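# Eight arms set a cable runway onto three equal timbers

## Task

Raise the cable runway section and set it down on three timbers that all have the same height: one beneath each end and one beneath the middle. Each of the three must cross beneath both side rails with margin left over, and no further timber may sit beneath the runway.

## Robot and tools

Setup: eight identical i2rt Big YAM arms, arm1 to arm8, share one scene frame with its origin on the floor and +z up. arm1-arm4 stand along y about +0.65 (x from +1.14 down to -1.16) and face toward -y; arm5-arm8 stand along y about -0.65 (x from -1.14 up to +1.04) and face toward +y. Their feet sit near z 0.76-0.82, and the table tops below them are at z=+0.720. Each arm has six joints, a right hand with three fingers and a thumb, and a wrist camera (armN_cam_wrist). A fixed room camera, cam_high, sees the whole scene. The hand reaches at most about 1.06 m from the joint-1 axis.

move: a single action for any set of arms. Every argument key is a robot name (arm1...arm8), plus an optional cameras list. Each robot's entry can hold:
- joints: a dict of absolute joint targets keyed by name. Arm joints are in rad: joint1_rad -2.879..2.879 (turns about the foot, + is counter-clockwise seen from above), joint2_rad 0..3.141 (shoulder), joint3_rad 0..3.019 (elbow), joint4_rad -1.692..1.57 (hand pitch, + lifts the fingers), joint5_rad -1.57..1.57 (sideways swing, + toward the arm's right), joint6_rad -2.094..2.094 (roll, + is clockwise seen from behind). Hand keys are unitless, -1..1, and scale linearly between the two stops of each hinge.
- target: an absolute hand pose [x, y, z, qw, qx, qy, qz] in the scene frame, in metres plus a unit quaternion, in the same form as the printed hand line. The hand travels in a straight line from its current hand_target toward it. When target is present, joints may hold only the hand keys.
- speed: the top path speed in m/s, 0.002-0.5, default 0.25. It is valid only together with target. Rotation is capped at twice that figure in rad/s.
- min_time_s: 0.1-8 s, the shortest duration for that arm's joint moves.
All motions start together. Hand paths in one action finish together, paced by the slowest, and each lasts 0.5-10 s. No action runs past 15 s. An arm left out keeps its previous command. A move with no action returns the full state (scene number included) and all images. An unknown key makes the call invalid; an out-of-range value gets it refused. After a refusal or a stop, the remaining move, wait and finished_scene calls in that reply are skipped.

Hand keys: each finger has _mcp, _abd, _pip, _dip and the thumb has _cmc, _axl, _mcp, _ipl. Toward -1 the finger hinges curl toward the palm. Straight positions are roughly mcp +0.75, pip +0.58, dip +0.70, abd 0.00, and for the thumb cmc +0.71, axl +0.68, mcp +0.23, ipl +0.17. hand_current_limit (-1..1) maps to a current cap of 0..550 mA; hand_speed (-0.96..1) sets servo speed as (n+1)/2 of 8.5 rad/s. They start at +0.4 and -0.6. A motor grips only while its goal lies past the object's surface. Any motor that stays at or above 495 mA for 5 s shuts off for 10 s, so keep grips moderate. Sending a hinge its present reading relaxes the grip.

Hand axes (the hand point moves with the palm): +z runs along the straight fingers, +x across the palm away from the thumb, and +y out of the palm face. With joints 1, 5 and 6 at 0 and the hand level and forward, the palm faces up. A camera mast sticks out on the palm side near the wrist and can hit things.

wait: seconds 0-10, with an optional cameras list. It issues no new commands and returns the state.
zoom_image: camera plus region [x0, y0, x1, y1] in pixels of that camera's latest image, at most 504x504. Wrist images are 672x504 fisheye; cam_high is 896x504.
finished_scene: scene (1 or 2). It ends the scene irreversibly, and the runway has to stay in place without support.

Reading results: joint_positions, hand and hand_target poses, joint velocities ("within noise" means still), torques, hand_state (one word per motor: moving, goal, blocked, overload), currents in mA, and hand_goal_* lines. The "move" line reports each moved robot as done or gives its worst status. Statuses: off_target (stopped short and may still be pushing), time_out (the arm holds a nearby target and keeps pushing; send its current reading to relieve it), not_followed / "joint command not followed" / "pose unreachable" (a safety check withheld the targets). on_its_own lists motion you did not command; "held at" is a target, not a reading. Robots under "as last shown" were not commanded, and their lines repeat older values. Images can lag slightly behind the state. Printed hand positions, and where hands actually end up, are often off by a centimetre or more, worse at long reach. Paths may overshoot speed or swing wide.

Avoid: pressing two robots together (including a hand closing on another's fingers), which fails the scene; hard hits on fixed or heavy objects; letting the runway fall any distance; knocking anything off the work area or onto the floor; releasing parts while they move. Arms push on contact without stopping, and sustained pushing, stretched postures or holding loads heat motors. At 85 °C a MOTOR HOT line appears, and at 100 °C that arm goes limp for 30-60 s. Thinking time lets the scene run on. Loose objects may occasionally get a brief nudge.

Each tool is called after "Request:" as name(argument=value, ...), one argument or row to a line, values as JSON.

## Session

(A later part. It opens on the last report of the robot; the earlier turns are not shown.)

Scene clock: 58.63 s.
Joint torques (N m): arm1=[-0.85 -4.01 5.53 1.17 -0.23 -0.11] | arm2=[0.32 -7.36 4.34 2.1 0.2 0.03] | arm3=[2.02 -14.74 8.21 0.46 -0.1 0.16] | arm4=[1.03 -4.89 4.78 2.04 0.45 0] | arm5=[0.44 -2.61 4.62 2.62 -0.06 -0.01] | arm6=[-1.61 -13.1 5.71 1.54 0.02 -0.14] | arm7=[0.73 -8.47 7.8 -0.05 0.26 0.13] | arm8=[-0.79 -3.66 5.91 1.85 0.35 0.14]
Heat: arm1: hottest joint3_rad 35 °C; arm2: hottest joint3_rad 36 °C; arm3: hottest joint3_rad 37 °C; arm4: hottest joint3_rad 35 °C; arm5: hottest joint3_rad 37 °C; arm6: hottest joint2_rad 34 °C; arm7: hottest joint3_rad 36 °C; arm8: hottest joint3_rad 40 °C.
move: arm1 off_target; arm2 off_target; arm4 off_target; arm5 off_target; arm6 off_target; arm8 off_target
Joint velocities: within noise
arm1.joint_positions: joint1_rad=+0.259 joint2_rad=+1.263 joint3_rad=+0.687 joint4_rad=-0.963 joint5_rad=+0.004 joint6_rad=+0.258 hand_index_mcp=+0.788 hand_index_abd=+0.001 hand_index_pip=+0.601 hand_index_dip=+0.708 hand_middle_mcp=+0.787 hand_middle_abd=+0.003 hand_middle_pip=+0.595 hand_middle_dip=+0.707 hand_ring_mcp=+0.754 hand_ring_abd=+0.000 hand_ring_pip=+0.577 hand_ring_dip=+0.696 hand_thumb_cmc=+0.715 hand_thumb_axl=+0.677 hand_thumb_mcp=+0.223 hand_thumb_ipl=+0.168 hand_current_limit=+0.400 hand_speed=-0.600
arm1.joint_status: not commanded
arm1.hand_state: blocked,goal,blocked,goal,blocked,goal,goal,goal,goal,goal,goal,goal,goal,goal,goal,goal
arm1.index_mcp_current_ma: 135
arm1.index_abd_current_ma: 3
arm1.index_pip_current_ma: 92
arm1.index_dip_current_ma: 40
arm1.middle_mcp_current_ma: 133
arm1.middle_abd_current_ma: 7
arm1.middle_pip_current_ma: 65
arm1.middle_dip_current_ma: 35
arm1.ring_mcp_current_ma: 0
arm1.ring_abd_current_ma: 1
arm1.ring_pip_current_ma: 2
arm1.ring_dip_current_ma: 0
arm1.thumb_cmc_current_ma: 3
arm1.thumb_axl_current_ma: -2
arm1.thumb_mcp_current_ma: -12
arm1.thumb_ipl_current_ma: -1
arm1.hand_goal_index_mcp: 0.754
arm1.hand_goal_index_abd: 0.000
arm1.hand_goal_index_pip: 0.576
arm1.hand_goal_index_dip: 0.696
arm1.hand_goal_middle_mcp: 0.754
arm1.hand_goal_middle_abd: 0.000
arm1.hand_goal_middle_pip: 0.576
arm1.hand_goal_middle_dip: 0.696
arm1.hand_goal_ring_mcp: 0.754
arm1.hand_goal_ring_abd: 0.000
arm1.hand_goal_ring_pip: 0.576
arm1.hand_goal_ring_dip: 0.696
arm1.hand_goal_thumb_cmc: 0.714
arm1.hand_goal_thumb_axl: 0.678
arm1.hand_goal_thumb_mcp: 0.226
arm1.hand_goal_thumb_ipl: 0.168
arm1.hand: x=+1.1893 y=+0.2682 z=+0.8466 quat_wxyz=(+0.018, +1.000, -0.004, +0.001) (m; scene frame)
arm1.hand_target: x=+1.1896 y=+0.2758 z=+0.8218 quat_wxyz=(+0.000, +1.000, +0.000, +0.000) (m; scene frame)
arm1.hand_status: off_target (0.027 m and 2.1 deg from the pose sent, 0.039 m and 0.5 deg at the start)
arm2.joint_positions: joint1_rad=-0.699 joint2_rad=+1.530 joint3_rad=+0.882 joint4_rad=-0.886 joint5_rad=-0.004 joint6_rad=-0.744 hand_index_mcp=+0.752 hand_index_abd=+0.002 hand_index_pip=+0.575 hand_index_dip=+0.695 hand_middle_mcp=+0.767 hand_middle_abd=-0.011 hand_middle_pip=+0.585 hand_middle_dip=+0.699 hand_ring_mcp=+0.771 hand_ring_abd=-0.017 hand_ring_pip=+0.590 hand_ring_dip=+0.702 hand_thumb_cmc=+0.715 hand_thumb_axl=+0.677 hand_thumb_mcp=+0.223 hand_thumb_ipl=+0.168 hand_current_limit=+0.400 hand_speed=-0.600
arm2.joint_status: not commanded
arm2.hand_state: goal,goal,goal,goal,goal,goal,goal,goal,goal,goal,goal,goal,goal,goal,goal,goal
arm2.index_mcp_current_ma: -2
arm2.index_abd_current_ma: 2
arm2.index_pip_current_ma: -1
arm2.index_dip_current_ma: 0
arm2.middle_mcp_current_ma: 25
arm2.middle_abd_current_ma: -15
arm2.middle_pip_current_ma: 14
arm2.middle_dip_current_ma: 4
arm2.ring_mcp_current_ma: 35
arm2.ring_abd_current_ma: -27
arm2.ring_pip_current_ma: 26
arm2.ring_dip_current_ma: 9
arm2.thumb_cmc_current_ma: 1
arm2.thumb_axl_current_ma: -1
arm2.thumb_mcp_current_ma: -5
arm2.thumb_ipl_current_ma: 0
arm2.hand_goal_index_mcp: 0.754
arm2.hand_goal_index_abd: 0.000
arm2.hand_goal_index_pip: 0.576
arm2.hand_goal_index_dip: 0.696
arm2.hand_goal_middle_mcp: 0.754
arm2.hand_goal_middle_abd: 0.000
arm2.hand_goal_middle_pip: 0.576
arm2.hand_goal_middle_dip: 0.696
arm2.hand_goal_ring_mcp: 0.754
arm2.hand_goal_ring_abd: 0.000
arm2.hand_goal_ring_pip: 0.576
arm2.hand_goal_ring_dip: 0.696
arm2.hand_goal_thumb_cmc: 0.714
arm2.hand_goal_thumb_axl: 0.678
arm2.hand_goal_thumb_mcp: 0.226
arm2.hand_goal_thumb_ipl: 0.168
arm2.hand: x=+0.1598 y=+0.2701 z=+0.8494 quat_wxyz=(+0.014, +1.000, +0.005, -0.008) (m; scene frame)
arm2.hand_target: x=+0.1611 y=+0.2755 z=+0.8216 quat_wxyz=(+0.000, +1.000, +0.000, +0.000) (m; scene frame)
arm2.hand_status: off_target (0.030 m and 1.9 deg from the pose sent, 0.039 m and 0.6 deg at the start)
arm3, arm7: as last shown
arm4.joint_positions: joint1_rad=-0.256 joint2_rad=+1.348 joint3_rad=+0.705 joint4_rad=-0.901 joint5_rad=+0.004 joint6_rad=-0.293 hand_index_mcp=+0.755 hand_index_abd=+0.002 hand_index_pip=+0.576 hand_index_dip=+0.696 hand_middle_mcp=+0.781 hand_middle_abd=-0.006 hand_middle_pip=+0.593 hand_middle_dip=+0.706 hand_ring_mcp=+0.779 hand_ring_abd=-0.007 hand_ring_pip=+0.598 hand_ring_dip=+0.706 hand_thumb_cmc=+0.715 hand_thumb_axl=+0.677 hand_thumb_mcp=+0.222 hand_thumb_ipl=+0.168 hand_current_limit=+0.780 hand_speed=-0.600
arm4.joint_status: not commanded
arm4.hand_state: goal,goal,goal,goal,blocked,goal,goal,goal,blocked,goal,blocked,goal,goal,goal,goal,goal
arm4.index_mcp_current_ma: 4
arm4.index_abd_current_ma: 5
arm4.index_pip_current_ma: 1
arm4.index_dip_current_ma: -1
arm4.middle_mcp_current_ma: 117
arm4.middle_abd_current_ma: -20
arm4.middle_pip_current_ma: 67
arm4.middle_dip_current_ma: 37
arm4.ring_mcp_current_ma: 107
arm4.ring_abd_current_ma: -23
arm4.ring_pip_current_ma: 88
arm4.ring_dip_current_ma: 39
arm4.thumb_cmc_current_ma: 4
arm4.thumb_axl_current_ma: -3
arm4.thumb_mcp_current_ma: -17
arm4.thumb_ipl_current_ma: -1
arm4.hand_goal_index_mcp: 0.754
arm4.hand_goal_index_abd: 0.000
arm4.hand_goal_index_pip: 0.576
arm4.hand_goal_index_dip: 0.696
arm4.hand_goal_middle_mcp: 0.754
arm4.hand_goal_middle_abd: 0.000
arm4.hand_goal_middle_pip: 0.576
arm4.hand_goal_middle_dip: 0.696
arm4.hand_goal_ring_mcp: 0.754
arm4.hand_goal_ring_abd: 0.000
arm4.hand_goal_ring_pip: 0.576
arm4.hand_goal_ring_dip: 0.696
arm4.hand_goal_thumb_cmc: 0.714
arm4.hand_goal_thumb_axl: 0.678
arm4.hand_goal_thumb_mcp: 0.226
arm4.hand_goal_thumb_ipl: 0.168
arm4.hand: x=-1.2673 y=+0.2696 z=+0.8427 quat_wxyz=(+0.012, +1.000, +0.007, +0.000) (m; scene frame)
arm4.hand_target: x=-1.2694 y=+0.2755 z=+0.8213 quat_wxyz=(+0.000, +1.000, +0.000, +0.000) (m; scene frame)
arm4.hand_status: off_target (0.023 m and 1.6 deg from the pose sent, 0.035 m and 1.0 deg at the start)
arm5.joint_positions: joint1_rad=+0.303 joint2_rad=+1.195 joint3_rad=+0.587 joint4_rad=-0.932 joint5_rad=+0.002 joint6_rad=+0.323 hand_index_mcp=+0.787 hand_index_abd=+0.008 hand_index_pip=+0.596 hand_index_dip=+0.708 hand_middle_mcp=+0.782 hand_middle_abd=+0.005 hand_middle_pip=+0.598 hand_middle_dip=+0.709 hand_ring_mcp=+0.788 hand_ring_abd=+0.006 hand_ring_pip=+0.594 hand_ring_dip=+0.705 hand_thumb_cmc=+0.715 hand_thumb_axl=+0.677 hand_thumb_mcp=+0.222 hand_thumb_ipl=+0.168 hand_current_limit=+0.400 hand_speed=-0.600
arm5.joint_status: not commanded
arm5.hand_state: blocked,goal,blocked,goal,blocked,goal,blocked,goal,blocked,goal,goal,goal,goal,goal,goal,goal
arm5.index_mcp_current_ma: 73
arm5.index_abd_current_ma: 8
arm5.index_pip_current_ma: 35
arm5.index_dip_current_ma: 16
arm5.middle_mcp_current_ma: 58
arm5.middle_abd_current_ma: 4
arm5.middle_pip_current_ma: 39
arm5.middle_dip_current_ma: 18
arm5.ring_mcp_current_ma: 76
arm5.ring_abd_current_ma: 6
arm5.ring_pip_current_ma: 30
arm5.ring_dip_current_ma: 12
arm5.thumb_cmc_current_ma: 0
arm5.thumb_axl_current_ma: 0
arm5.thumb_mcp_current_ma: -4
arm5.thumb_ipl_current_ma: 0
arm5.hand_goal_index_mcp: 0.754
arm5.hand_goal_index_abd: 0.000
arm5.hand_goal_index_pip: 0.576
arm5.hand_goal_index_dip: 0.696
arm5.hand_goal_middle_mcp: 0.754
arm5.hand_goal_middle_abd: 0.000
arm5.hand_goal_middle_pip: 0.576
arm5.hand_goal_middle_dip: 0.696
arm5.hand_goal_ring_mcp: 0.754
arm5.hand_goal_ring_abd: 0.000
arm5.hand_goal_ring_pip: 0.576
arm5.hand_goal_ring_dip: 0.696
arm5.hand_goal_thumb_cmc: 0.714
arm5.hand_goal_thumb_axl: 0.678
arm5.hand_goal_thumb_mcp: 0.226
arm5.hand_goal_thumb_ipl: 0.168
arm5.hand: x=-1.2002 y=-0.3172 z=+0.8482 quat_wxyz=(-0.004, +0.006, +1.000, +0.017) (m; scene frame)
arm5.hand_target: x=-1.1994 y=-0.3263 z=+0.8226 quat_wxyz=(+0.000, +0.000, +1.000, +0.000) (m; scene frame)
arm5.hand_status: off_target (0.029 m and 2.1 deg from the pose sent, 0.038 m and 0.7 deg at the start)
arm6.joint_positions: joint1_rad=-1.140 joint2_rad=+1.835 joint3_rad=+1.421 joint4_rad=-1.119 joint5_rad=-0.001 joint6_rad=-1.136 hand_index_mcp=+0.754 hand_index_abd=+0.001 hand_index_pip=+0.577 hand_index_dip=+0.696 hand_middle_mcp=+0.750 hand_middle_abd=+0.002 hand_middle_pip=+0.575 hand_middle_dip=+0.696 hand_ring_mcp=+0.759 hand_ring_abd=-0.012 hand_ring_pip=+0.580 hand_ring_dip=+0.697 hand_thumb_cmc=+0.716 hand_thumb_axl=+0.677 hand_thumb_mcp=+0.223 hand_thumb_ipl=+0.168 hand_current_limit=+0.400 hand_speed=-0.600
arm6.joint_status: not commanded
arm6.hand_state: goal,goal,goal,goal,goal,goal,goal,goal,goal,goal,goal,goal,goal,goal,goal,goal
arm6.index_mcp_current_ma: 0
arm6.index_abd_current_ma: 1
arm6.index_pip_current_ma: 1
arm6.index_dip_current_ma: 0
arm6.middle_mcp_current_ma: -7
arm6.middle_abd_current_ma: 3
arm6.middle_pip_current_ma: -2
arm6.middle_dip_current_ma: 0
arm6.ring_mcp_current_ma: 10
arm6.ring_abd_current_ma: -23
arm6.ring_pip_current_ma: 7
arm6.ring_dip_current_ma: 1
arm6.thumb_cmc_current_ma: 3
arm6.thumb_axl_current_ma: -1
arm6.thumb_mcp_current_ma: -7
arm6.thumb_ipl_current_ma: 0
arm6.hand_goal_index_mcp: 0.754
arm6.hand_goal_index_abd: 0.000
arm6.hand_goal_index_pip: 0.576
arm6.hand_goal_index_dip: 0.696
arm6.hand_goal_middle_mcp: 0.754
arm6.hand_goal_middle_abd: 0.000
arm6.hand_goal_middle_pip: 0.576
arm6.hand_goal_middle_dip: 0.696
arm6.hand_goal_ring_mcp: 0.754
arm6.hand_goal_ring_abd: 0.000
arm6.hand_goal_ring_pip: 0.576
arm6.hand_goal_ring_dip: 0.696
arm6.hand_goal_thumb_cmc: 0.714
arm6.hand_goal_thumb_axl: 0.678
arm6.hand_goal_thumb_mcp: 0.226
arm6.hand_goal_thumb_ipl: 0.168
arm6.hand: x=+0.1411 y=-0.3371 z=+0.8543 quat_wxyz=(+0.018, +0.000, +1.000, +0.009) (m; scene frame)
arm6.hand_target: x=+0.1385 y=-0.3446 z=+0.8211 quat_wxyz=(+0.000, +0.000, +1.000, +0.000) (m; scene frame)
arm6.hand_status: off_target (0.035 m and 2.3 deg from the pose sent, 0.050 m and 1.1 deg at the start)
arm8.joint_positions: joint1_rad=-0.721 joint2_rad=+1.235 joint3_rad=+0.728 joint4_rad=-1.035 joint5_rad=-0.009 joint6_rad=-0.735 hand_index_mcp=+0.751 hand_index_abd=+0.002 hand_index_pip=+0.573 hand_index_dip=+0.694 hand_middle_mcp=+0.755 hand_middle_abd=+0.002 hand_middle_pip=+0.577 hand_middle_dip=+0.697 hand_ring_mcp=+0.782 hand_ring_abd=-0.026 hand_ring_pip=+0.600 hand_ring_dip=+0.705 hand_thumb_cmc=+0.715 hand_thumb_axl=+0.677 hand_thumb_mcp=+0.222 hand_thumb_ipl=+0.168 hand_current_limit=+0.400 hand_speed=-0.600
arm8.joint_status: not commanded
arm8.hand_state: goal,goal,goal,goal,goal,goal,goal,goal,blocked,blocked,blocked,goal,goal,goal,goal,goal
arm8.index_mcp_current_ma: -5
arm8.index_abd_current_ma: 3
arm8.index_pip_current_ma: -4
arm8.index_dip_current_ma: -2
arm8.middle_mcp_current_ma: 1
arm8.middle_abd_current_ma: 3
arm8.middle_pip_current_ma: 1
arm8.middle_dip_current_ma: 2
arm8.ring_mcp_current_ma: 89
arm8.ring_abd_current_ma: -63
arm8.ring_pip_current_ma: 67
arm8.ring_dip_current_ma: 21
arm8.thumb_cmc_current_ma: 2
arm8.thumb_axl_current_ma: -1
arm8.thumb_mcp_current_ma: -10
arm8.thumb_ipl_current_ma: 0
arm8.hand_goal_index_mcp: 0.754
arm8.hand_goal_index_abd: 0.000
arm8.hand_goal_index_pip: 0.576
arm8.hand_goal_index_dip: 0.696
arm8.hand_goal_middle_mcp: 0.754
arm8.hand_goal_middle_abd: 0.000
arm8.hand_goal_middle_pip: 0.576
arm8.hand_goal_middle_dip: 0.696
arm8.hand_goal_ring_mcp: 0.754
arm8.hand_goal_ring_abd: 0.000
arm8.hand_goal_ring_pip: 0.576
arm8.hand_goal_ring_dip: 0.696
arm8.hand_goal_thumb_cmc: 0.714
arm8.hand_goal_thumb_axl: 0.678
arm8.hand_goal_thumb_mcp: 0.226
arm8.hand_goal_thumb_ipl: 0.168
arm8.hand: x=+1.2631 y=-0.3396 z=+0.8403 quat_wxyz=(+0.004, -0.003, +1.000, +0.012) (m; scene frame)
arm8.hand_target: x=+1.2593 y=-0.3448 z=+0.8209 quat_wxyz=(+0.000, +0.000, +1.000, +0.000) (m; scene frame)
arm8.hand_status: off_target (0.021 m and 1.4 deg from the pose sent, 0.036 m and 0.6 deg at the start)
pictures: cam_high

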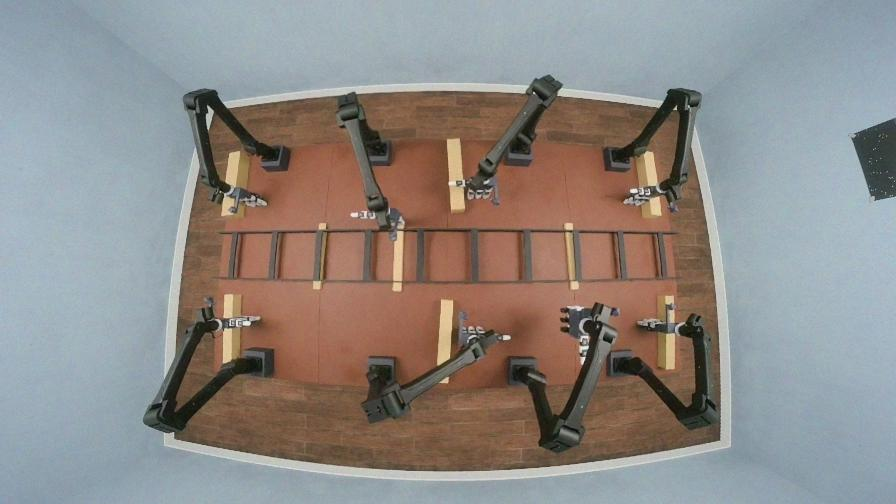

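Request:
move(
  arm1={"target":[1.19,0.274,0.93,0,1,0,0],"speed":0.2},
  arm2={"target":[0.16,0.274,0.93,0,1,0,0],"speed":0.2},
  arm3={"target":[-0.307,0.12,0.95,0,1,0,0],"speed":0.2},
  arm4={"target":[-1.25,0.274,0.93,0,1,0,0],"speed":0.2},
  arm5={"target":[-1.21,-0.324,0.93,0,0,1,0],"speed":0.2},
  arm6={"target":[0.13,-0.344,0.93,0,0,1,0],"speed":0.2},
  arm8={"target":[1.26,-0.344,0.93,0,0,1,0],"speed":0.2},
)

Request:
move(
  arm1={"joints":{"joint1_rad":-0.15,"joint2_rad":1.25,"joint3_rad":1.15,"joint4_rad":-1.47,"joint5_rad":0,"joint6_rad":-1.72,"hand_index_mcp":0.754,"hand_index_pip":-0.68,"hand_index_dip":0.70,"hand_middle_mcp":0.754,"hand_middle_pip":-0.68,"hand_middle_dip":0.70,"hand_ring_mcp":0.754,"hand_ring_pip":-0.68,"hand_ring_dip":0.70,"hand_current_limit":0.78},"min_time_s":2},
  arm2={"joints":{"joint1_rad":-0.35,"joint2_rad":1.35,"joint3_rad":1.25,"joint4_rad":-1.47,"joint5_rad":0,"joint6_rad":1.18,"hand_index_mcp":0.754,"hand_index_pip":-0.68,"hand_index_dip":0.70,"hand_middle_mcp":0.754,"hand_middle_pip":-0.68,"hand_middle_dip":0.70,"hand_ring_mcp":0.754,"hand_ring_pip":-0.68,"hand_ring_dip":0.70,"hand_current_limit":0.78},"min_time_s":2},
  arm4={"joints":{"joint1_rad":0.6,"joint2_rad":1.4,"joint3_rad":1.25,"joint4_rad":-1.42,"joint5_rad":0,"joint6_rad":0.58},"min_time_s":2},
  arm5={"target":[-1.366,-0.324,0.94,0,0,1,0],"speed":0.2},
  arm6={"joints":{"joint1_rad":-1.83,"joint2_rad":1.2,"joint3_rad":1.05,"joint4_rad":-1.42,"joint5_rad":0,"joint6_rad":-1.83,"hand_index_mcp":-0.42,"hand_index_pip":-0.65,"hand_index_dip":-0.53,"hand_middle_mcp":-0.42,"hand_middle_pip":-0.65,"hand_middle_dip":-0.53,"hand_ring_mcp":-0.42,"hand_ring_pip":-0.65,"hand_ring_dip":-0.53},"min_time_s":2},
  arm7={"joints":{"joint1_rad":0.07,"joint2_rad":1.35,"joint3_rad":1.25,"joint4_rad":-1.47,"joint5_rad":0,"joint6_rad":1.59},"min_time_s":2},
  arm8={"joints":{"joint1_rad":-1.76,"joint2_rad":1.2,"joint3_rad":1.05,"joint4_rad":-1.42,"joint5_rad":0,"joint6_rad":-1.76,"hand_index_mcp":-0.42,"hand_index_pip":-0.65,"hand_index_dip":-0.53,"hand_middle_mcp":-0.42,"hand_middle_pip":-0.65,"hand_middle_dip":-0.53,"hand_ring_mcp":-0.42,"hand_ring_pip":-0.65,"hand_ring_dip":-0.53},"min_time_s":2},
  cameras=["cam_high"],
)

Scene clock: 75.07 s.
Joint torques (N m): arm1=[-0.97 -6.83 11.71 -0.79 -0.1 -0.11] | arm2=[0.38 -10.7 8.28 0.25 0.03 0.04] | arm3=[1.96 -14.56 9.7 -0.38 -0.08 0.08] | arm4=[2.02 -7.3 10.07 0.23 0.28 0.04] | arm5=[0.85 -6.12 11.34 -0.25 0.03 0.19] | arm6=[-0.97 -15.21 10.09 0.13 0 -0.08] | arm7=[0.73 -8.47 7.8 -0.03 0.26 0.13] | arm8=[-0.85 -4.54 13.81 0.03 0.04 0.14]
Heat: arm1: hottest joint3_rad 34 °C; arm2: hottest joint3_rad 36 °C; arm3: hottest joint3_rad 37 °C; arm4: hottest joint3_rad 34 °C; arm5: hottest joint3_rad 37 °C; arm6: hottest joint2_rad 35 °C; arm7: hottest joint3_rad 36 °C; arm8: hottest joint3_rad 40 °C.
move: arm1 off_target; arm2 off_target; arm3 done; arm4 off_target; arm5 off_target; arm6 off_target; arm8 off_target
Joint velocities: within noise
arm1.joint_positions: joint1_rad=+0.259 joint2_rad=+1.148 joint3_rad=+0.823 joint4_rad=-1.259 joint5_rad=+0.001 joint6_rad=+0.257 hand_index_mcp=+0.754 hand_index_abd=-0.003 hand_index_pip=+0.578 hand_index_dip=+0.699 hand_middle_mcp=+0.754 hand_middle_abd=+0.001 hand_middle_pip=+0.578 hand_middle_dip=+0.699 hand_ring_mcp=+0.753 hand_ring_abd=+0.000 hand_ring_pip=+0.577 hand_ring_dip=+0.696 hand_thumb_cmc=+0.715 hand_thumb_axl=+0.677 hand_thumb_mcp=+0.223 hand_thumb_ipl=+0.168 hand_current_limit=+0.400 hand_speed=-0.600
arm1.joint_status: not commanded
arm1.hand_state: goal,goal,goal,goal,goal,goal,goal,goal,goal,goal,goal,goal,goal,goal,goal,goal
arm1.index_mcp_current_ma: -1
arm1.index_abd_current_ma: -6
arm1.index_pip_current_ma: 6
arm1.index_dip_current_ma: 8
arm1.middle_mcp_current_ma: 0
arm1.middle_abd_current_ma: 2
arm1.middle_pip_current_ma: 6
arm1.middle_dip_current_ma: 8
arm1.ring_mcp_current_ma: -2
arm1.ring_abd_current_ma: 1
arm1.ring_pip_current_ma: 2
arm1.ring_dip_current_ma: 0
arm1.thumb_cmc_current_ma: 3
arm1.thumb_axl_current_ma: -2
arm1.thumb_mcp_current_ma: -12
arm1.thumb_ipl_current_ma: -1
arm1.hand_goal_index_mcp: 0.754
arm1.hand_goal_index_abd: 0.000
arm1.hand_goal_index_pip: 0.576
arm1.hand_goal_index_dip: 0.696
arm1.hand_goal_middle_mcp: 0.754
arm1.hand_goal_middle_abd: 0.000
arm1.hand_goal_middle_pip: 0.576
arm1.hand_goal_middle_dip: 0.696
arm1.hand_goal_ring_mcp: 0.754
arm1.hand_goal_ring_abd: 0.000
arm1.hand_goal_ring_pip: 0.576
arm1.hand_goal_ring_dip: 0.696
arm1.hand_goal_thumb_cmc: 0.714
arm1.hand_goal_thumb_axl: 0.678
arm1.hand_goal_thumb_mcp: 0.226
arm1.hand_goal_thumb_ipl: 0.168
arm1.hand: x=+1.1868 y=+0.2809 z=+0.9209 quat_wxyz=(-0.004, +1.000, -0.004, -0.003) (m; scene frame)
arm1.hand_target: x=+1.1899 y=+0.2742 z=+0.9300 quat_wxyz=(+0.000, +1.000, +0.000, +0.000) (m; scene frame)
arm1.hand_status: off_target (0.012 m and 0.7 deg from the pose sent, 0.084 m and 2.1 deg at the start)
arm2.joint_positions: joint1_rad=-0.699 joint2_rad=+1.414 joint3_rad=+0.989 joint4_rad=-1.152 joint5_rad=+0.001 joint6_rad=-0.743 hand_index_mcp=+0.752 hand_index_abd=+0.002 hand_index_pip=+0.575 hand_index_dip=+0.695 hand_middle_mcp=+0.752 hand_middle_abd=+0.000 hand_middle_pip=+0.577 hand_middle_dip=+0.697 hand_ring_mcp=+0.751 hand_ring_abd=+0.003 hand_ring_pip=+0.576 hand_ring_dip=+0.697 hand_thumb_cmc=+0.715 hand_thumb_axl=+0.677 hand_thumb_mcp=+0.223 hand_thumb_ipl=+0.168 hand_current_limit=+0.400 hand_speed=-0.600
arm2.joint_status: not commanded
arm2.hand_state: goal,goal,goal,goal,goal,goal,goal,goal,goal,goal,goal,goal,goal,goal,goal,goal
arm2.index_mcp_current_ma: -2
arm2.index_abd_current_ma: 2
arm2.index_pip_current_ma: -1
arm2.index_dip_current_ma: 0
arm2.middle_mcp_current_ma: -2
arm2.middle_abd_current_ma: 0
arm2.middle_pip_current_ma: 0
arm2.middle_dip_current_ma: 1
arm2.ring_mcp_current_ma: -3
arm2.ring_abd_current_ma: 2
arm2.ring_pip_current_ma: 0
arm2.ring_dip_current_ma: 1
arm2.thumb_cmc_current_ma: 1
arm2.thumb_axl_current_ma: -1
arm2.thumb_mcp_current_ma: -5
arm2.thumb_ipl_current_ma: 0
arm2.hand_goal_index_mcp: 0.754
arm2.hand_goal_index_abd: 0.000
arm2.hand_goal_index_pip: 0.576
arm2.hand_goal_index_dip: 0.696
arm2.hand_goal_middle_mcp: 0.754
arm2.hand_goal_middle_abd: 0.000
arm2.hand_goal_middle_pip: 0.576
arm2.hand_goal_middle_dip: 0.696
arm2.hand_goal_ring_mcp: 0.754
arm2.hand_goal_ring_abd: 0.000
arm2.hand_goal_ring_pip: 0.576
arm2.hand_goal_ring_dip: 0.696
arm2.hand_goal_thumb_cmc: 0.714
arm2.hand_goal_thumb_axl: 0.678
arm2.hand_goal_thumb_mcp: 0.226
arm2.hand_goal_thumb_ipl: 0.168
arm2.hand: x=+0.1664 y=+0.2791 z=+0.9223 quat_wxyz=(-0.003, +1.000, +0.005, +0.005) (m; scene frame)
arm2.hand_target: x=+0.1601 y=+0.2742 z=+0.9301 quat_wxyz=(+0.000, +1.000, +0.000, +0.000) (m; scene frame)
arm2.hand_status: off_target (0.011 m and 0.9 deg from the pose sent, 0.081 m and 1.9 deg at the start)
arm3.joint_positions: joint1_rad=+0.327 joint2_rad=+1.586 joint3_rad=+1.311 joint4_rad=-1.303 joint5_rad=-0.015 joint6_rad=+0.297 hand_index_mcp=+0.754 hand_index_abd=+0.000 hand_index_pip=+0.577 hand_index_dip=+0.696 hand_middle_mcp=+0.754 hand_middle_abd=+0.000 hand_middle_pip=+0.577 hand_middle_dip=+0.696 hand_ring_mcp=+0.754 hand_ring_abd=+0.000 hand_ring_pip=+0.577 hand_ring_dip=+0.696 hand_thumb_cmc=+0.715 hand_thumb_axl=+0.677 hand_thumb_mcp=+0.224 hand_thumb_ipl=+0.168 hand_current_limit=+0.780 hand_speed=-0.600
arm3.joint_status: not commanded
arm3.hand_state: goal,goal,goal,goal,goal,goal,goal,goal,goal,goal,goal,goal,goal,goal,goal,goal
arm3.index_mcp_current_ma: 0
arm3.index_abd_current_ma: 0
arm3.index_pip_current_ma: 0
arm3.index_dip_current_ma: 0
arm3.middle_mcp_current_ma: 0
arm3.middle_abd_current_ma: 0
arm3.middle_pip_current_ma: 0
arm3.middle_dip_current_ma: 0
arm3.ring_mcp_current_ma: 0
arm3.ring_abd_current_ma: 0
arm3.ring_pip_current_ma: 0
arm3.ring_dip_current_ma: 0
arm3.thumb_cmc_current_ma: 1
arm3.thumb_axl_current_ma: 0
arm3.thumb_mcp_current_ma: -2
arm3.thumb_ipl_current_ma: 0
arm3.hand_goal_index_mcp: 0.754
arm3.hand_goal_index_abd: 0.000
arm3.hand_goal_index_pip: 0.576
arm3.hand_goal_index_dip: 0.696
arm3.hand_goal_middle_mcp: 0.754
arm3.hand_goal_middle_abd: 0.000
arm3.hand_goal_middle_pip: 0.576
arm3.hand_goal_middle_dip: 0.696
arm3.hand_goal_ring_mcp: 0.754
arm3.hand_goal_ring_abd: 0.000
arm3.hand_goal_ring_pip: 0.576
arm3.hand_goal_ring_dip: 0.696
arm3.hand_goal_thumb_cmc: 0.714
arm3.hand_goal_thumb_axl: 0.678
arm3.hand_goal_thumb_mcp: 0.226
arm3.hand_goal_thumb_ipl: 0.168
arm3.hand: x=-0.3136 y=+0.1207 z=+0.9438 quat_wxyz=(-0.004, +1.000, +0.000, -0.002) (m; scene frame)
arm3.hand_target: x=-0.3071 y=+0.1202 z=+0.9499 quat_wxyz=(+0.000, +1.000, +0.000, +0.000) (m; scene frame)
arm3.hand_status: done (0.009 m and 0.5 deg from the pose sent, 0.071 m and 0.2 deg at the start)
arm4.joint_positions: joint1_rad=-0.205 joint2_rad=+1.202 joint3_rad=+0.806 joint4_rad=-1.204 joint5_rad=+0.008 joint6_rad=-0.231 hand_index_mcp=+0.754 hand_index_abd=+0.002 hand_index_pip=+0.576 hand_index_dip=+0.696 hand_middle_mcp=+0.754 hand_middle_abd=-0.002 hand_middle_pip=+0.578 hand_middle_dip=+0.699 hand_ring_mcp=+0.754 hand_ring_abd=+0.000 hand_ring_pip=+0.578 hand_ring_dip=+0.699 hand_thumb_cmc=+0.715 hand_thumb_axl=+0.677 hand_thumb_mcp=+0.222 hand_thumb_ipl=+0.168 hand_current_limit=+0.780 hand_speed=-0.600
arm4.joint_status: not commanded
arm4.hand_state: goal,goal,goal,goal,goal,goal,goal,goal,goal,goal,goal,goal,goal,goal,goal,goal
arm4.index_mcp_current_ma: -1
arm4.index_abd_current_ma: 5
arm4.index_pip_current_ma: 1
arm4.index_dip_current_ma: -1
arm4.middle_mcp_current_ma: 0
arm4.middle_abd_current_ma: -5
arm4.middle_pip_current_ma: 6
arm4.middle_dip_current_ma: 9
arm4.ring_mcp_current_ma: 0
arm4.ring_abd_current_ma: 0
arm4.ring_pip_current_ma: 8
arm4.ring_dip_current_ma: 9
arm4.thumb_cmc_current_ma: 4
arm4.thumb_axl_current_ma: -3
arm4.thumb_mcp_current_ma: -17
arm4.thumb_ipl_current_ma: -1
arm4.hand_goal_index_mcp: 0.754
arm4.hand_goal_index_abd: 0.000
arm4.hand_goal_index_pip: 0.576
arm4.hand_goal_index_dip: 0.696
arm4.hand_goal_middle_mcp: 0.754
arm4.hand_goal_middle_abd: 0.000
arm4.hand_goal_middle_pip: 0.576
arm4.hand_goal_middle_dip: 0.696
arm4.hand_goal_ring_mcp: 0.754
arm4.hand_goal_ring_abd: 0.000
arm4.hand_goal_ring_pip: 0.576
arm4.hand_goal_ring_dip: 0.696
arm4.hand_goal_thumb_cmc: 0.714
arm4.hand_goal_thumb_axl: 0.678
arm4.hand_goal_thumb_mcp: 0.226
arm4.hand_goal_thumb_ipl: 0.168
arm4.hand: x=-1.2490 y=+0.2880 z=+0.9133 quat_wxyz=(-0.015, +1.000, +0.002, +0.005) (m; scene frame)
arm4.hand_target: x=-1.2499 y=+0.2746 z=+0.9300 quat_wxyz=(+0.000, +1.000, +0.000, +0.000) (m; scene frame)
arm4.hand_status: off_target (0.022 m and 1.8 deg from the pose sent, 0.089 m and 1.6 deg at the start)
arm5.joint_positions: joint1_rad=+0.333 joint2_rad=+1.074 joint3_rad=+0.721 joint4_rad=-1.237 joint5_rad=+0.000 joint6_rad=+0.334 hand_index_mcp=+0.754 hand_index_abd=+0.003 hand_index_pip=+0.578 hand_index_dip=+0.699 hand_middle_mcp=+0.754 hand_middle_abd=+0.001 hand_middle_pip=+0.578 hand_middle_dip=+0.699 hand_ring_mcp=+0.754 hand_ring_abd=+0.003 hand_ring_pip=+0.578 hand_ring_dip=+0.699 hand_thumb_cmc=+0.715 hand_thumb_axl=+0.677 hand_thumb_mcp=+0.222 hand_thumb_ipl=+0.168 hand_current_limit=+0.400 hand_speed=-0.600
arm5.joint_status: not commanded
arm5.hand_state: goal,goal,goal,goal,goal,goal,goal,goal,goal,goal,goal,goal,goal,goal,goal,goal
arm5.index_mcp_current_ma: 0
arm5.index_abd_current_ma: 2
arm5.index_pip_current_ma: 1
arm5.index_dip_current_ma: 2
arm5.middle_mcp_current_ma: 0
arm5.middle_abd_current_ma: 1
arm5.middle_pip_current_ma: 2
arm5.middle_dip_current_ma: 3
arm5.ring_mcp_current_ma: 0
arm5.ring_abd_current_ma: 2
arm5.ring_pip_current_ma: 1
arm5.ring_dip_current_ma: 2
arm5.thumb_cmc_current_ma: 0
arm5.thumb_axl_current_ma: 0
arm5.thumb_mcp_current_ma: -4
arm5.thumb_ipl_current_ma: 0
arm5.hand_goal_index_mcp: 0.754
arm5.hand_goal_index_abd: 0.000
arm5.hand_goal_index_pip: 0.576
arm5.hand_goal_index_dip: 0.696
arm5.hand_goal_middle_mcp: 0.754
arm5.hand_goal_middle_abd: 0.000
arm5.hand_goal_middle_pip: 0.576
arm5.hand_goal_middle_dip: 0.696
arm5.hand_goal_ring_mcp: 0.754
arm5.hand_goal_ring_abd: 0.000
arm5.hand_goal_ring_pip: 0.576
arm5.hand_goal_ring_dip: 0.696
arm5.hand_goal_thumb_cmc: 0.714
arm5.hand_goal_thumb_axl: 0.678
arm5.hand_goal_thumb_mcp: 0.226
arm5.hand_goal_thumb_ipl: 0.168
arm5.hand: x=-1.2053 y=-0.3318 z=+0.9184 quat_wxyz=(+0.004, -0.003, +1.000, -0.007) (m; scene frame)
arm5.hand_target: x=-1.2099 y=-0.3242 z=+0.9300 quat_wxyz=(+0.000, +0.000, +1.000, +0.000) (m; scene frame)
arm5.hand_status: off_target (0.015 m and 1.0 deg from the pose sent, 0.083 m and 2.1 deg at the start)
arm6.joint_positions: joint1_rad=-1.140 joint2_rad=+1.757 joint3_rad=+1.499 joint4_rad=-1.337 joint5_rad=-0.001 joint6_rad=-1.136 hand_index_mcp=+0.750 hand_index_abd=+0.003 hand_index_pip=+0.573 hand_index_dip=+0.695 hand_middle_mcp=+0.751 hand_middle_abd=+0.002 hand_middle_pip=+0.575 hand_middle_dip=+0.696 hand_ring_mcp=+0.751 hand_ring_abd=+0.003 hand_ring_pip=+0.574 hand_ring_dip=+0.696 hand_thumb_cmc=+0.716 hand_thumb_axl=+0.677 hand_thumb_mcp=+0.223 hand_thumb_ipl=+0.168 hand_current_limit=+0.400 hand_speed=-0.600
arm6.joint_status: not commanded
arm6.hand_state: goal,goal,goal,goal,goal,goal,goal,goal,goal,goal,goal,goal,goal,goal,goal,goal
arm6.index_mcp_current_ma: -8
arm6.index_abd_current_ma: 5
arm6.index_pip_current_ma: -4
arm6.index_dip_current_ma: -2
arm6.middle_mcp_current_ma: -6
arm6.middle_abd_current_ma: 2
arm6.middle_pip_current_ma: -2
arm6.middle_dip_current_ma: 0
arm6.ring_mcp_current_ma: -6
arm6.ring_abd_current_ma: 4
arm6.ring_pip_current_ma: -4
arm6.ring_dip_current_ma: 0
arm6.thumb_cmc_current_ma: 3
arm6.thumb_axl_current_ma: -1
arm6.thumb_mcp_current_ma: -7
arm6.thumb_ipl_current_ma: 0
arm6.hand_goal_index_mcp: 0.754
arm6.hand_goal_index_abd: 0.000
arm6.hand_goal_index_pip: 0.576
arm6.hand_goal_index_dip: 0.696
arm6.hand_goal_middle_mcp: 0.754
arm6.hand_goal_middle_abd: 0.000
arm6.hand_goal_middle_pip: 0.576
arm6.hand_goal_middle_dip: 0.696
arm6.hand_goal_ring_mcp: 0.754
arm6.hand_goal_ring_abd: 0.000
arm6.hand_goal_ring_pip: 0.576
arm6.hand_goal_ring_dip: 0.696
arm6.hand_goal_thumb_cmc: 0.714
arm6.hand_goal_thumb_axl: 0.678
arm6.hand_goal_thumb_mcp: 0.226
arm6.hand_goal_thumb_ipl: 0.168
arm6.hand: x=+0.1198 y=-0.3471 z=+0.9183 quat_wxyz=(-0.010, +0.000, +1.000, -0.004) (m; scene frame)
arm6.hand_target: x=+0.1297 y=-0.3442 z=+0.9300 quat_wxyz=(+0.000, +0.000, +1.000, +0.000) (m; scene frame)
arm6.hand_status: off_target (0.016 m and 1.2 deg from the pose sent, 0.077 m and 2.3 deg at the start)
arm7: as last shown
arm8.joint_positions: joint1_rad=-0.721 joint2_rad=+1.126 joint3_rad=+0.850 joint4_rad=-1.332 joint5_rad=-0.001 joint6_rad=-0.735 hand_index_mcp=+0.752 hand_index_abd=+0.002 hand_index_pip=+0.573 hand_index_dip=+0.694 hand_middle_mcp=+0.754 hand_middle_abd=+0.002 hand_middle_pip=+0.577 hand_middle_dip=+0.697 hand_ring_mcp=+0.754 hand_ring_abd=-0.001 hand_ring_pip=+0.578 hand_ring_dip=+0.698 hand_thumb_cmc=+0.715 hand_thumb_axl=+0.677 hand_thumb_mcp=+0.222 hand_thumb_ipl=+0.168 hand_current_limit=+0.400 hand_speed=-0.600
arm8.joint_status: not commanded
arm8.hand_state: goal,goal,goal,goal,goal,goal,goal,goal,goal,goal,goal,goal,goal,goal,goal,goal
arm8.index_mcp_current_ma: -5
arm8.index_abd_current_ma: 3
arm8.index_pip_current_ma: -4
arm8.index_dip_current_ma: -2
arm8.middle_mcp_current_ma: 0
arm8.middle_abd_current_ma: 3
arm8.middle_pip_current_ma: 1
arm8.middle_dip_current_ma: 2
arm8.ring_mcp_current_ma: 0
arm8.ring_abd_current_ma: -2
arm8.ring_pip_current_ma: 4
arm8.ring_dip_current_ma: 4
arm8.thumb_cmc_current_ma: 2
arm8.thumb_axl_current_ma: -1
arm8.thumb_mcp_current_ma: -10
arm8.thumb_ipl_current_ma: 0
arm8.hand_goal_index_mcp: 0.754
arm8.hand_goal_index_abd: 0.000
arm8.hand_goal_index_pip: 0.576
arm8.hand_goal_index_dip: 0.696
arm8.hand_goal_middle_mcp: 0.754
arm8.hand_goal_middle_abd: 0.000
arm8.hand_goal_middle_pip: 0.576
arm8.hand_goal_middle_dip: 0.696
arm8.hand_goal_ring_mcp: 0.754
arm8.hand_goal_ring_abd: 0.000
arm8.hand_goal_ring_pip: 0.576
arm8.hand_goal_ring_dip: 0.696
arm8.hand_goal_thumb_cmc: 0.714
arm8.hand_goal_thumb_axl: 0.678
arm8.hand_goal_thumb_mcp: 0.226
arm8.hand_goal_thumb_ipl: 0.168
arm8.hand: x=+1.2486 y=-0.3580 z=+0.9074 quat_wxyz=(-0.016, -0.003, +1.000, -0.016) (m; scene frame)
arm8.hand_target: x=+1.2593 y=-0.3448 z=+0.9300 quat_wxyz=(+0.000, +0.000, +1.000, +0.000) (m; scene frame)
arm8.hand_status: off_target (0.029 m and 2.6 deg from the pose sent, 0.090 m and 1.4 deg at the start)
pictures: none

Scene clock: 77.83 s.
Joint torques (N m): arm1=[-1.26 -7.65 13.46 -0.77 -0.23 -0.13] | arm2=[0.67 -11.87 9.84 0.05 0.03 0.08] | arm3=[2.73 -13.8 9.78 -0.12 -0.09 0.11] | arm4=[1.32 -9.82 11.62 0.18 0.2 0.05] | arm5=[-0.09 -9.17 12.07 0.47 0.25 0.19] | arm6=[-1.49 -8 6.98 0.23 -0.26 -0.17] | arm7=[0.09 -8.7 10.65 0.5 0.19 0.14] | arm8=[-1.49 -5.25 15.21 -0.08 -0.35 -0.09]
Heat: arm1: hottest joint3_rad 35 °C; arm2: hottest joint3_rad 36 °C; arm3: hottest joint3_rad 37 °C; arm4: hottest joint3_rad 35 °C; arm5: hottest joint3_rad 37 °C; arm6: hottest joint2_rad 35 °C; arm7: hottest joint3_rad 37 °C; arm8: hottest joint3_rad 41 °C.
move: arm1 done; arm2 done; arm4 done; arm5 off_target; arm6 off_target; arm7 done; arm8 off_target
Joint velocities: within noise
arm1.joint_positions: joint1_rad=-0.146 joint2_rad=+1.230 joint3_rad=+1.109 joint4_rad=-1.458 joint5_rad=+0.000 joint6_rad=-1.712 hand_index_mcp=+0.754 hand_index_abd=-0.003 hand_index_pip=-0.671 hand_index_dip=+0.699 hand_middle_mcp=+0.754 hand_middle_abd=+0.001 hand_middle_pip=-0.672 hand_middle_dip=+0.699 hand_ring_mcp=+0.754 hand_ring_abd=+0.000 hand_ring_pip=-0.672 hand_ring_dip=+0.698 hand_thumb_cmc=+0.715 hand_thumb_axl=+0.677 hand_thumb_mcp=+0.223 hand_thumb_ipl=+0.168 hand_current_limit=+0.780 hand_speed=-0.600
arm1.joint_status: all done
arm1.hand_state: goal,goal,goal,goal,goal,goal,goal,goal,goal,goal,goal,goal,goal,goal,goal,goal
arm1.index_mcp_current_ma: 0
arm1.index_abd_current_ma: -6
arm1.index_pip_current_ma: 27
arm1.index_dip_current_ma: -3
arm1.middle_mcp_current_ma: 0
arm1.middle_abd_current_ma: 2
arm1.middle_pip_current_ma: 23
arm1.middle_dip_current_ma: -3
arm1.ring_mcp_current_ma: -1
arm1.ring_abd_current_ma: 1
arm1.ring_pip_current_ma: 24
arm1.ring_dip_current_ma: -6
arm1.thumb_cmc_current_ma: 3
arm1.thumb_axl_current_ma: -2
arm1.thumb_mcp_current_ma: -12
arm1.thumb_ipl_current_ma: -1
arm1.hand_goal_index_mcp: 0.754
arm1.hand_goal_index_abd: 0.000
arm1.hand_goal_index_pip: -0.680
arm1.hand_goal_index_dip: 0.700
arm1.hand_goal_middle_mcp: 0.754
arm1.hand_goal_middle_abd: 0.000
arm1.hand_goal_middle_pip: -0.680
arm1.hand_goal_middle_dip: 0.700
arm1.hand_goal_ring_mcp: 0.754
arm1.hand_goal_ring_abd: 0.000
arm1.hand_goal_ring_pip: -0.680
arm1.hand_goal_ring_dip: 0.700
arm1.hand_goal_thumb_cmc: 0.714
arm1.hand_goal_thumb_axl: 0.678
arm1.hand_goal_thumb_mcp: 0.226
arm1.hand_goal_thumb_ipl: 0.168
arm1.hand: x=+1.1723 y=+0.2884 z=+1.0036 quat_wxyz=(-0.002, +0.712, +0.702, +0.002) (m; scene frame)
arm1.hand_target: x=+1.1694 y=+0.2783 z=+1.0130 quat_wxyz=(+0.001, +0.710, +0.704, -0.002) (m; scene frame)
arm1.hand_status: not commanded
arm2.joint_positions: joint1_rad=-0.352 joint2_rad=+1.364 joint3_rad=+1.211 joint4_rad=-1.461 joint5_rad=+0.001 joint6_rad=+1.170 hand_index_mcp=+0.753 hand_index_abd=+0.002 hand_index_pip=-0.671 hand_index_dip=+0.698 hand_middle_mcp=+0.753 hand_middle_abd=+0.000 hand_middle_pip=-0.671 hand_middle_dip=+0.698 hand_ring_mcp=+0.753 hand_ring_abd=+0.003 hand_ring_pip=-0.672 hand_ring_dip=+0.698 hand_thumb_cmc=+0.714 hand_thumb_axl=+0.677 hand_thumb_mcp=+0.223 hand_thumb_ipl=+0.168 hand_current_limit=+0.780 hand_speed=-0.600
arm2.joint_status: all done
arm2.hand_state: goal,goal,goal,goal,goal,goal,goal,goal,goal,goal,goal,goal,goal,goal,goal,goal
arm2.index_mcp_current_ma: -1
arm2.index_abd_current_ma: 2
arm2.index_pip_current_ma: 13
arm2.index_dip_current_ma: -2
arm2.middle_mcp_current_ma: -1
arm2.middle_abd_current_ma: 0
arm2.middle_pip_current_ma: 13
arm2.middle_dip_current_ma: -2
arm2.ring_mcp_current_ma: -1
arm2.ring_abd_current_ma: 2
arm2.ring_pip_current_ma: 12
arm2.ring_dip_current_ma: -2
arm2.thumb_cmc_current_ma: 0
arm2.thumb_axl_current_ma: -1
arm2.thumb_mcp_current_ma: -5
arm2.thumb_ipl_current_ma: 0
arm2.hand_goal_index_mcp: 0.754
arm2.hand_goal_index_abd: 0.000
arm2.hand_goal_index_pip: -0.680
arm2.hand_goal_index_dip: 0.700
arm2.hand_goal_middle_mcp: 0.754
arm2.hand_goal_middle_abd: 0.000
arm2.hand_goal_middle_pip: -0.680
arm2.hand_goal_middle_dip: 0.700
arm2.hand_goal_ring_mcp: 0.754
arm2.hand_goal_ring_abd: 0.000
arm2.hand_goal_ring_pip: -0.680
arm2.hand_goal_ring_dip: 0.700
arm2.hand_goal_thumb_cmc: 0.714
arm2.hand_goal_thumb_axl: 0.678
arm2.hand_goal_thumb_mcp: 0.226
arm2.hand_goal_thumb_ipl: 0.168
arm2.hand: x=+0.2118 y=+0.3156 z=+1.0226 quat_wxyz=(-0.022, +0.712, -0.702, -0.007) (m; scene frame)
arm2.hand_target: x=+0.2099 y=+0.3082 z=+1.0424 quat_wxyz=(-0.002, +0.709, -0.705, +0.002) (m; scene frame)
arm2.hand_status: not commanded
arm3: as last shown
arm4.joint_positions: joint1_rad=+0.601 joint2_rad=+1.387 joint3_rad=+1.196 joint4_rad=-1.412 joint5_rad=+0.001 joint6_rad=+0.567 hand_index_mcp=+0.754 hand_index_abd=+0.002 hand_index_pip=+0.576 hand_index_dip=+0.696 hand_middle_mcp=+0.754 hand_middle_abd=-0.002 hand_middle_pip=+0.578 hand_middle_dip=+0.699 hand_ring_mcp=+0.754 hand_ring_abd=+0.000 hand_ring_pip=+0.578 hand_ring_dip=+0.699 hand_thumb_cmc=+0.714 hand_thumb_axl=+0.677 hand_thumb_mcp=+0.222 hand_thumb_ipl=+0.168 hand_current_limit=+0.780 hand_speed=-0.600
arm4.joint_status: all done
arm4.hand_state: goal,goal,goal,goal,goal,goal,goal,goal,goal,goal,goal,goal,goal,goal,goal,goal
arm4.index_mcp_current_ma: -1
arm4.index_abd_current_ma: 5
arm4.index_pip_current_ma: 1
arm4.index_dip_current_ma: -1
arm4.middle_mcp_current_ma: 0
arm4.middle_abd_current_ma: -5
arm4.middle_pip_current_ma: 6
arm4.middle_dip_current_ma: 9
arm4.ring_mcp_current_ma: 0
arm4.ring_abd_current_ma: 0
arm4.ring_pip_current_ma: 8
arm4.ring_dip_current_ma: 9
arm4.thumb_cmc_current_ma: 1
arm4.thumb_axl_current_ma: -3
arm4.thumb_mcp_current_ma: -17
arm4.thumb_ipl_current_ma: -1
arm4.hand_goal_index_mcp: 0.754
arm4.hand_goal_index_abd: 0.000
arm4.hand_goal_index_pip: 0.576
arm4.hand_goal_index_dip: 0.696
arm4.hand_goal_middle_mcp: 0.754
arm4.hand_goal_middle_abd: 0.000
arm4.hand_goal_middle_pip: 0.576
arm4.hand_goal_middle_dip: 0.696
arm4.hand_goal_ring_mcp: 0.754
arm4.hand_goal_ring_abd: 0.000
arm4.hand_goal_ring_pip: 0.576
arm4.hand_goal_ring_dip: 0.696
arm4.hand_goal_thumb_cmc: 0.714
arm4.hand_goal_thumb_axl: 0.678
arm4.hand_goal_thumb_mcp: 0.226
arm4.hand_goal_thumb_ipl: 0.168
arm4.hand: x=-0.9704 y=+0.2496 z=+0.9986 quat_wxyz=(-0.013, +1.000, +0.005, -0.004) (m; scene frame)
arm4.hand_target: x=-0.9632 y=+0.2365 z=+1.0162 quat_wxyz=(+0.001, +1.000, -0.001, +0.006) (m; scene frame)
arm4.hand_status: not commanded
arm5.joint_positions: joint1_rad=+0.775 joint2_rad=+1.299 joint3_rad=+0.922 joint4_rad=-1.233 joint5_rad=-0.006 joint6_rad=+0.768 hand_index_mcp=+0.754 hand_index_abd=+0.002 hand_index_pip=+0.578 hand_index_dip=+0.699 hand_middle_mcp=+0.754 hand_middle_abd=+0.001 hand_middle_pip=+0.578 hand_middle_dip=+0.699 hand_ring_mcp=+0.754 hand_ring_abd=+0.002 hand_ring_pip=+0.578 hand_ring_dip=+0.699 hand_thumb_cmc=+0.715 hand_thumb_axl=+0.677 hand_thumb_mcp=+0.222 hand_thumb_ipl=+0.168 hand_current_limit=+0.400 hand_speed=-0.600
arm5.joint_status: not commanded
arm5.hand_state: goal,goal,goal,goal,goal,goal,goal,goal,goal,goal,goal,goal,goal,goal,goal,goal
arm5.index_mcp_current_ma: 0
arm5.index_abd_current_ma: 1
arm5.index_pip_current_ma: 1
arm5.index_dip_current_ma: 2
arm5.middle_mcp_current_ma: 0
arm5.middle_abd_current_ma: 1
arm5.middle_pip_current_ma: 2
arm5.middle_dip_current_ma: 3
arm5.ring_mcp_current_ma: 0
arm5.ring_abd_current_ma: 1
arm5.ring_pip_current_ma: 1
arm5.ring_dip_current_ma: 2
arm5.thumb_cmc_current_ma: 0
arm5.thumb_axl_current_ma: 0
arm5.thumb_mcp_current_ma: -4
arm5.thumb_ipl_current_ma: 0
arm5.hand_goal_index_mcp: 0.754
arm5.hand_goal_index_abd: 0.000
arm5.hand_goal_index_pip: 0.576
arm5.hand_goal_index_dip: 0.696
arm5.hand_goal_middle_mcp: 0.754
arm5.hand_goal_middle_abd: 0.000
arm5.hand_goal_middle_pip: 0.576
arm5.hand_goal_middle_dip: 0.696
arm5.hand_goal_ring_mcp: 0.754
arm5.hand_goal_ring_abd: 0.000
arm5.hand_goal_ring_pip: 0.576
arm5.hand_goal_ring_dip: 0.696
arm5.hand_goal_thumb_cmc: 0.714
arm5.hand_goal_thumb_axl: 0.678
arm5.hand_goal_thumb_mcp: 0.226
arm5.hand_goal_thumb_ipl: 0.168
arm5.hand: x=-1.3551 y=-0.3375 z=+0.9264 quat_wxyz=(+0.012, -0.007, +1.000, -0.015) (m; scene frame)
arm5.hand_target: x=-1.3656 y=-0.3246 z=+0.9401 quat_wxyz=(+0.000, +0.000, +1.000, +0.000) (m; scene frame)
arm5.hand_status: off_target (0.022 m and 2.3 deg from the pose sent, 0.162 m and 1.0 deg at the start)
arm6.joint_positions: joint1_rad=-1.821 joint2_rad=+1.205 joint3_rad=+1.060 joint4_rad=-1.414 joint5_rad=-0.001 joint6_rad=-1.817 hand_index_mcp=-0.376 hand_index_abd=+0.003 hand_index_pip=-0.622 hand_index_dip=-0.507 hand_middle_mcp=-0.371 hand_middle_abd=+0.002 hand_middle_pip=-0.626 hand_middle_dip=-0.509 hand_ring_mcp=-0.378 hand_ring_abd=+0.003 hand_ring_pip=-0.620 hand_ring_dip=-0.507 hand_thumb_cmc=+0.715 hand_thumb_axl=+0.677 hand_thumb_mcp=+0.223 hand_thumb_ipl=+0.168 hand_current_limit=+0.400 hand_speed=-0.600
arm6.joint_status: hand_index_mcp off_target (ended at -0.376, target -0.420); hand_index_pip off_target (ended at -0.622, target -0.650); hand_index_dip off_target (ended at -0.507, target -0.530); hand_middle_mcp off_target (ended at -0.371, target -0.420); hand_middle_pip off_target (ended at -0.626, target -0.650); hand_middle_dip off_target (ended at -0.509, target -0.530); hand_ring_mcp off_target (ended at -0.378, target -0.420); hand_ring_pip off_target (ended at -0.620, target -0.650); hand_ring_dip off_target (ended at -0.507, target -0.530); the others done
arm6.hand_state: blocked,goal,blocked,blocked,blocked,goal,blocked,blocked,blocked,goal,blocked,blocked,goal,goal,goal,goal
arm6.index_mcp_current_ma: 146
arm6.index_abd_current_ma: 4
arm6.index_pip_current_ma: 80
arm6.index_dip_current_ma: 63
arm6.middle_mcp_current_ma: 167
arm6.middle_abd_current_ma: 2
arm6.middle_pip_current_ma: 66
arm6.middle_dip_current_ma: 54
arm6.ring_mcp_current_ma: 139
arm6.ring_abd_current_ma: 4
arm6.ring_pip_current_ma: 86
arm6.ring_dip_current_ma: 61
arm6.thumb_cmc_current_ma: 1
arm6.thumb_axl_current_ma: -1
arm6.thumb_mcp_current_ma: -7
arm6.thumb_ipl_current_ma: 0
arm6.hand_goal_index_mcp: -0.420
arm6.hand_goal_index_abd: 0.000
arm6.hand_goal_index_pip: -0.650
arm6.hand_goal_index_dip: -0.530
arm6.hand_goal_middle_mcp: -0.420
arm6.hand_goal_middle_abd: 0.000
arm6.hand_goal_middle_pip: -0.650
arm6.hand_goal_middle_dip: -0.530
arm6.hand_goal_ring_mcp: -0.420
arm6.hand_goal_ring_abd: 0.000
arm6.hand_goal_ring_pip: -0.650
arm6.hand_goal_ring_dip: -0.530
arm6.hand_goal_thumb_cmc: 0.714
arm6.hand_goal_thumb_axl: 0.678
arm6.hand_goal_thumb_mcp: 0.226
arm6.hand_goal_thumb_ipl: 0.168
arm6.hand: x=-0.0334 y=-0.6475 z=+0.9797 quat_wxyz=(+0.007, +0.000, +1.000, -0.001) (m; scene frame)
arm6.hand_target: x=-0.0392 y=-0.6492 z=+0.9775 quat_wxyz=(+0.002, -0.002, +1.000, +0.000) (m; scene frame)
arm6.hand_status: not commanded
arm7.joint_positions: joint1_rad=+0.068 joint2_rad=+1.339 joint3_rad=+1.203 joint4_rad=-1.480 joint5_rad=-0.002 joint6_rad=+1.579 hand_index_mcp=+0.755 hand_index_abd=+0.000 hand_index_pip=-0.673 hand_index_dip=+0.698 hand_middle_mcp=+0.756 hand_middle_abd=+0.000 hand_middle_pip=-0.673 hand_middle_dip=+0.697 hand_ring_mcp=+0.755 hand_ring_abd=+0.001 hand_ring_pip=-0.672 hand_ring_dip=+0.697 hand_thumb_cmc=+0.715 hand_thumb_axl=+0.677 hand_thumb_mcp=+0.224 hand_thumb_ipl=+0.168 hand_current_limit=+0.780 hand_speed=-0.600
arm7.joint_status: all done
arm7.hand_state: goal,goal,goal,goal,goal,goal,goal,goal,goal,goal,goal,goal,goal,goal,goal,goal
arm7.index_mcp_current_ma: 2
arm7.index_abd_current_ma: 1
arm7.index_pip_current_ma: 17
arm7.index_dip_current_ma: -4
arm7.middle_mcp_current_ma: 3
arm7.middle_abd_current_ma: 1
arm7.middle_pip_current_ma: 16
arm7.middle_dip_current_ma: -5
arm7.ring_mcp_current_ma: 3
arm7.ring_abd_current_ma: 1
arm7.ring_pip_current_ma: 19
arm7.ring_dip_current_ma: -5
arm7.thumb_cmc_current_ma: 2
arm7.thumb_axl_current_ma: -1
arm7.thumb_mcp_current_ma: -6
arm7.thumb_ipl_current_ma: -1
arm7.hand_goal_index_mcp: 0.754
arm7.hand_goal_index_abd: 0.000
arm7.hand_goal_index_pip: -0.680
arm7.hand_goal_index_dip: 0.700
arm7.hand_goal_middle_mcp: 0.754
arm7.hand_goal_middle_abd: 0.000
arm7.hand_goal_middle_pip: -0.680
arm7.hand_goal_middle_dip: 0.700
arm7.hand_goal_ring_mcp: 0.754
arm7.hand_goal_ring_abd: 0.000
arm7.hand_goal_ring_pip: -0.680
arm7.hand_goal_ring_dip: 0.700
arm7.hand_goal_thumb_cmc: 0.714
arm7.hand_goal_thumb_axl: 0.678
arm7.hand_goal_thumb_mcp: 0.226
arm7.hand_goal_thumb_ipl: 0.168
arm7.hand: x=+0.4942 y=-0.2999 z=+0.9948 quat_wxyz=(+0.022, +0.703, +0.711, -0.015) (m; scene frame)
arm7.hand_target: x=+0.4930 y=-0.2834 z=+1.0074 quat_wxyz=(+0.006, +0.706, +0.708, +0.001) (m; scene frame)
arm7.hand_status: not commanded
arm8.joint_positions: joint1_rad=-1.758 joint2_rad=+1.195 joint3_rad=+0.981 joint4_rad=-1.412 joint5_rad=+0.001 joint6_rad=-1.748 hand_index_mcp=-0.375 hand_index_abd=+0.002 hand_index_pip=-0.623 hand_index_dip=-0.507 hand_middle_mcp=-0.376 hand_middle_abd=+0.002 hand_middle_pip=-0.622 hand_middle_dip=-0.508 hand_ring_mcp=-0.376 hand_ring_abd=-0.001 hand_ring_pip=-0.621 hand_ring_dip=-0.510 hand_thumb_cmc=+0.715 hand_thumb_axl=+0.677 hand_thumb_mcp=+0.222 hand_thumb_ipl=+0.168 hand_current_limit=+0.400 hand_speed=-0.600
arm8.joint_status: hand_index_mcp off_target (ended at -0.375, target -0.420); hand_index_pip off_target (ended at -0.623, target -0.650); hand_index_dip off_target (ended at -0.507, target -0.530); hand_middle_mcp off_target (ended at -0.376, target -0.420); hand_middle_pip off_target (ended at -0.622, target -0.650); hand_middle_dip off_target (ended at -0.508, target -0.530); hand_ring_mcp off_target (ended at -0.376, target -0.420); hand_ring_pip off_target (ended at -0.621, target -0.650); hand_ring_dip off_target (ended at -0.510, target -0.530); the others done
arm8.hand_state: blocked,goal,blocked,blocked,blocked,goal,blocked,blocked,blocked,goal,blocked,blocked,goal,goal,goal,goal
arm8.index_mcp_current_ma: 155
arm8.index_abd_current_ma: 3
arm8.index_pip_current_ma: 80
arm8.index_dip_current_ma: 64
arm8.middle_mcp_current_ma: 153
arm8.middle_abd_current_ma: 3
arm8.middle_pip_current_ma: 83
arm8.middle_dip_current_ma: 62
arm8.ring_mcp_current_ma: 151
arm8.ring_abd_current_ma: -2
arm8.ring_pip_current_ma: 87
arm8.ring_dip_current_ma: 55
arm8.thumb_cmc_current_ma: 1
arm8.thumb_axl_current_ma: -1
arm8.thumb_mcp_current_ma: -10
arm8.thumb_ipl_current_ma: 0
arm8.hand_goal_index_mcp: -0.420
arm8.hand_goal_index_abd: 0.000
arm8.hand_goal_index_pip: -0.650
arm8.hand_goal_index_dip: -0.530
arm8.hand_goal_middle_mcp: -0.420
arm8.hand_goal_middle_abd: 0.000
arm8.hand_goal_middle_pip: -0.650
arm8.hand_goal_middle_dip: -0.530
arm8.hand_goal_ring_mcp: -0.420
arm8.hand_goal_ring_abd: 0.000
arm8.hand_goal_ring_pip: -0.650
arm8.hand_goal_ring_dip: -0.530
arm8.hand_goal_thumb_cmc: 0.714
arm8.hand_goal_thumb_axl: 0.678
arm8.hand_goal_thumb_mcp: 0.226
arm8.hand_goal_thumb_ipl: 0.168
arm8.hand: x=+1.3647 y=-0.6258 z=+0.9399 quat_wxyz=(-0.030, +0.009, +1.000, +0.002) (m; scene frame)
arm8.hand_target: x=+1.3839 y=-0.6298 z=+0.9643 quat_wxyz=(-0.002, +0.004, +1.000, -0.002) (m; scene frame)
arm8.hand_status: not commanded
pictures: cam_high

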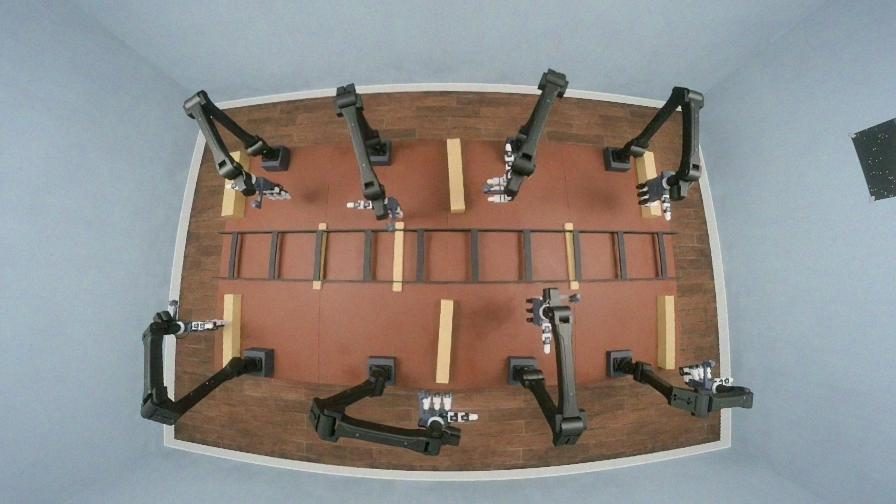

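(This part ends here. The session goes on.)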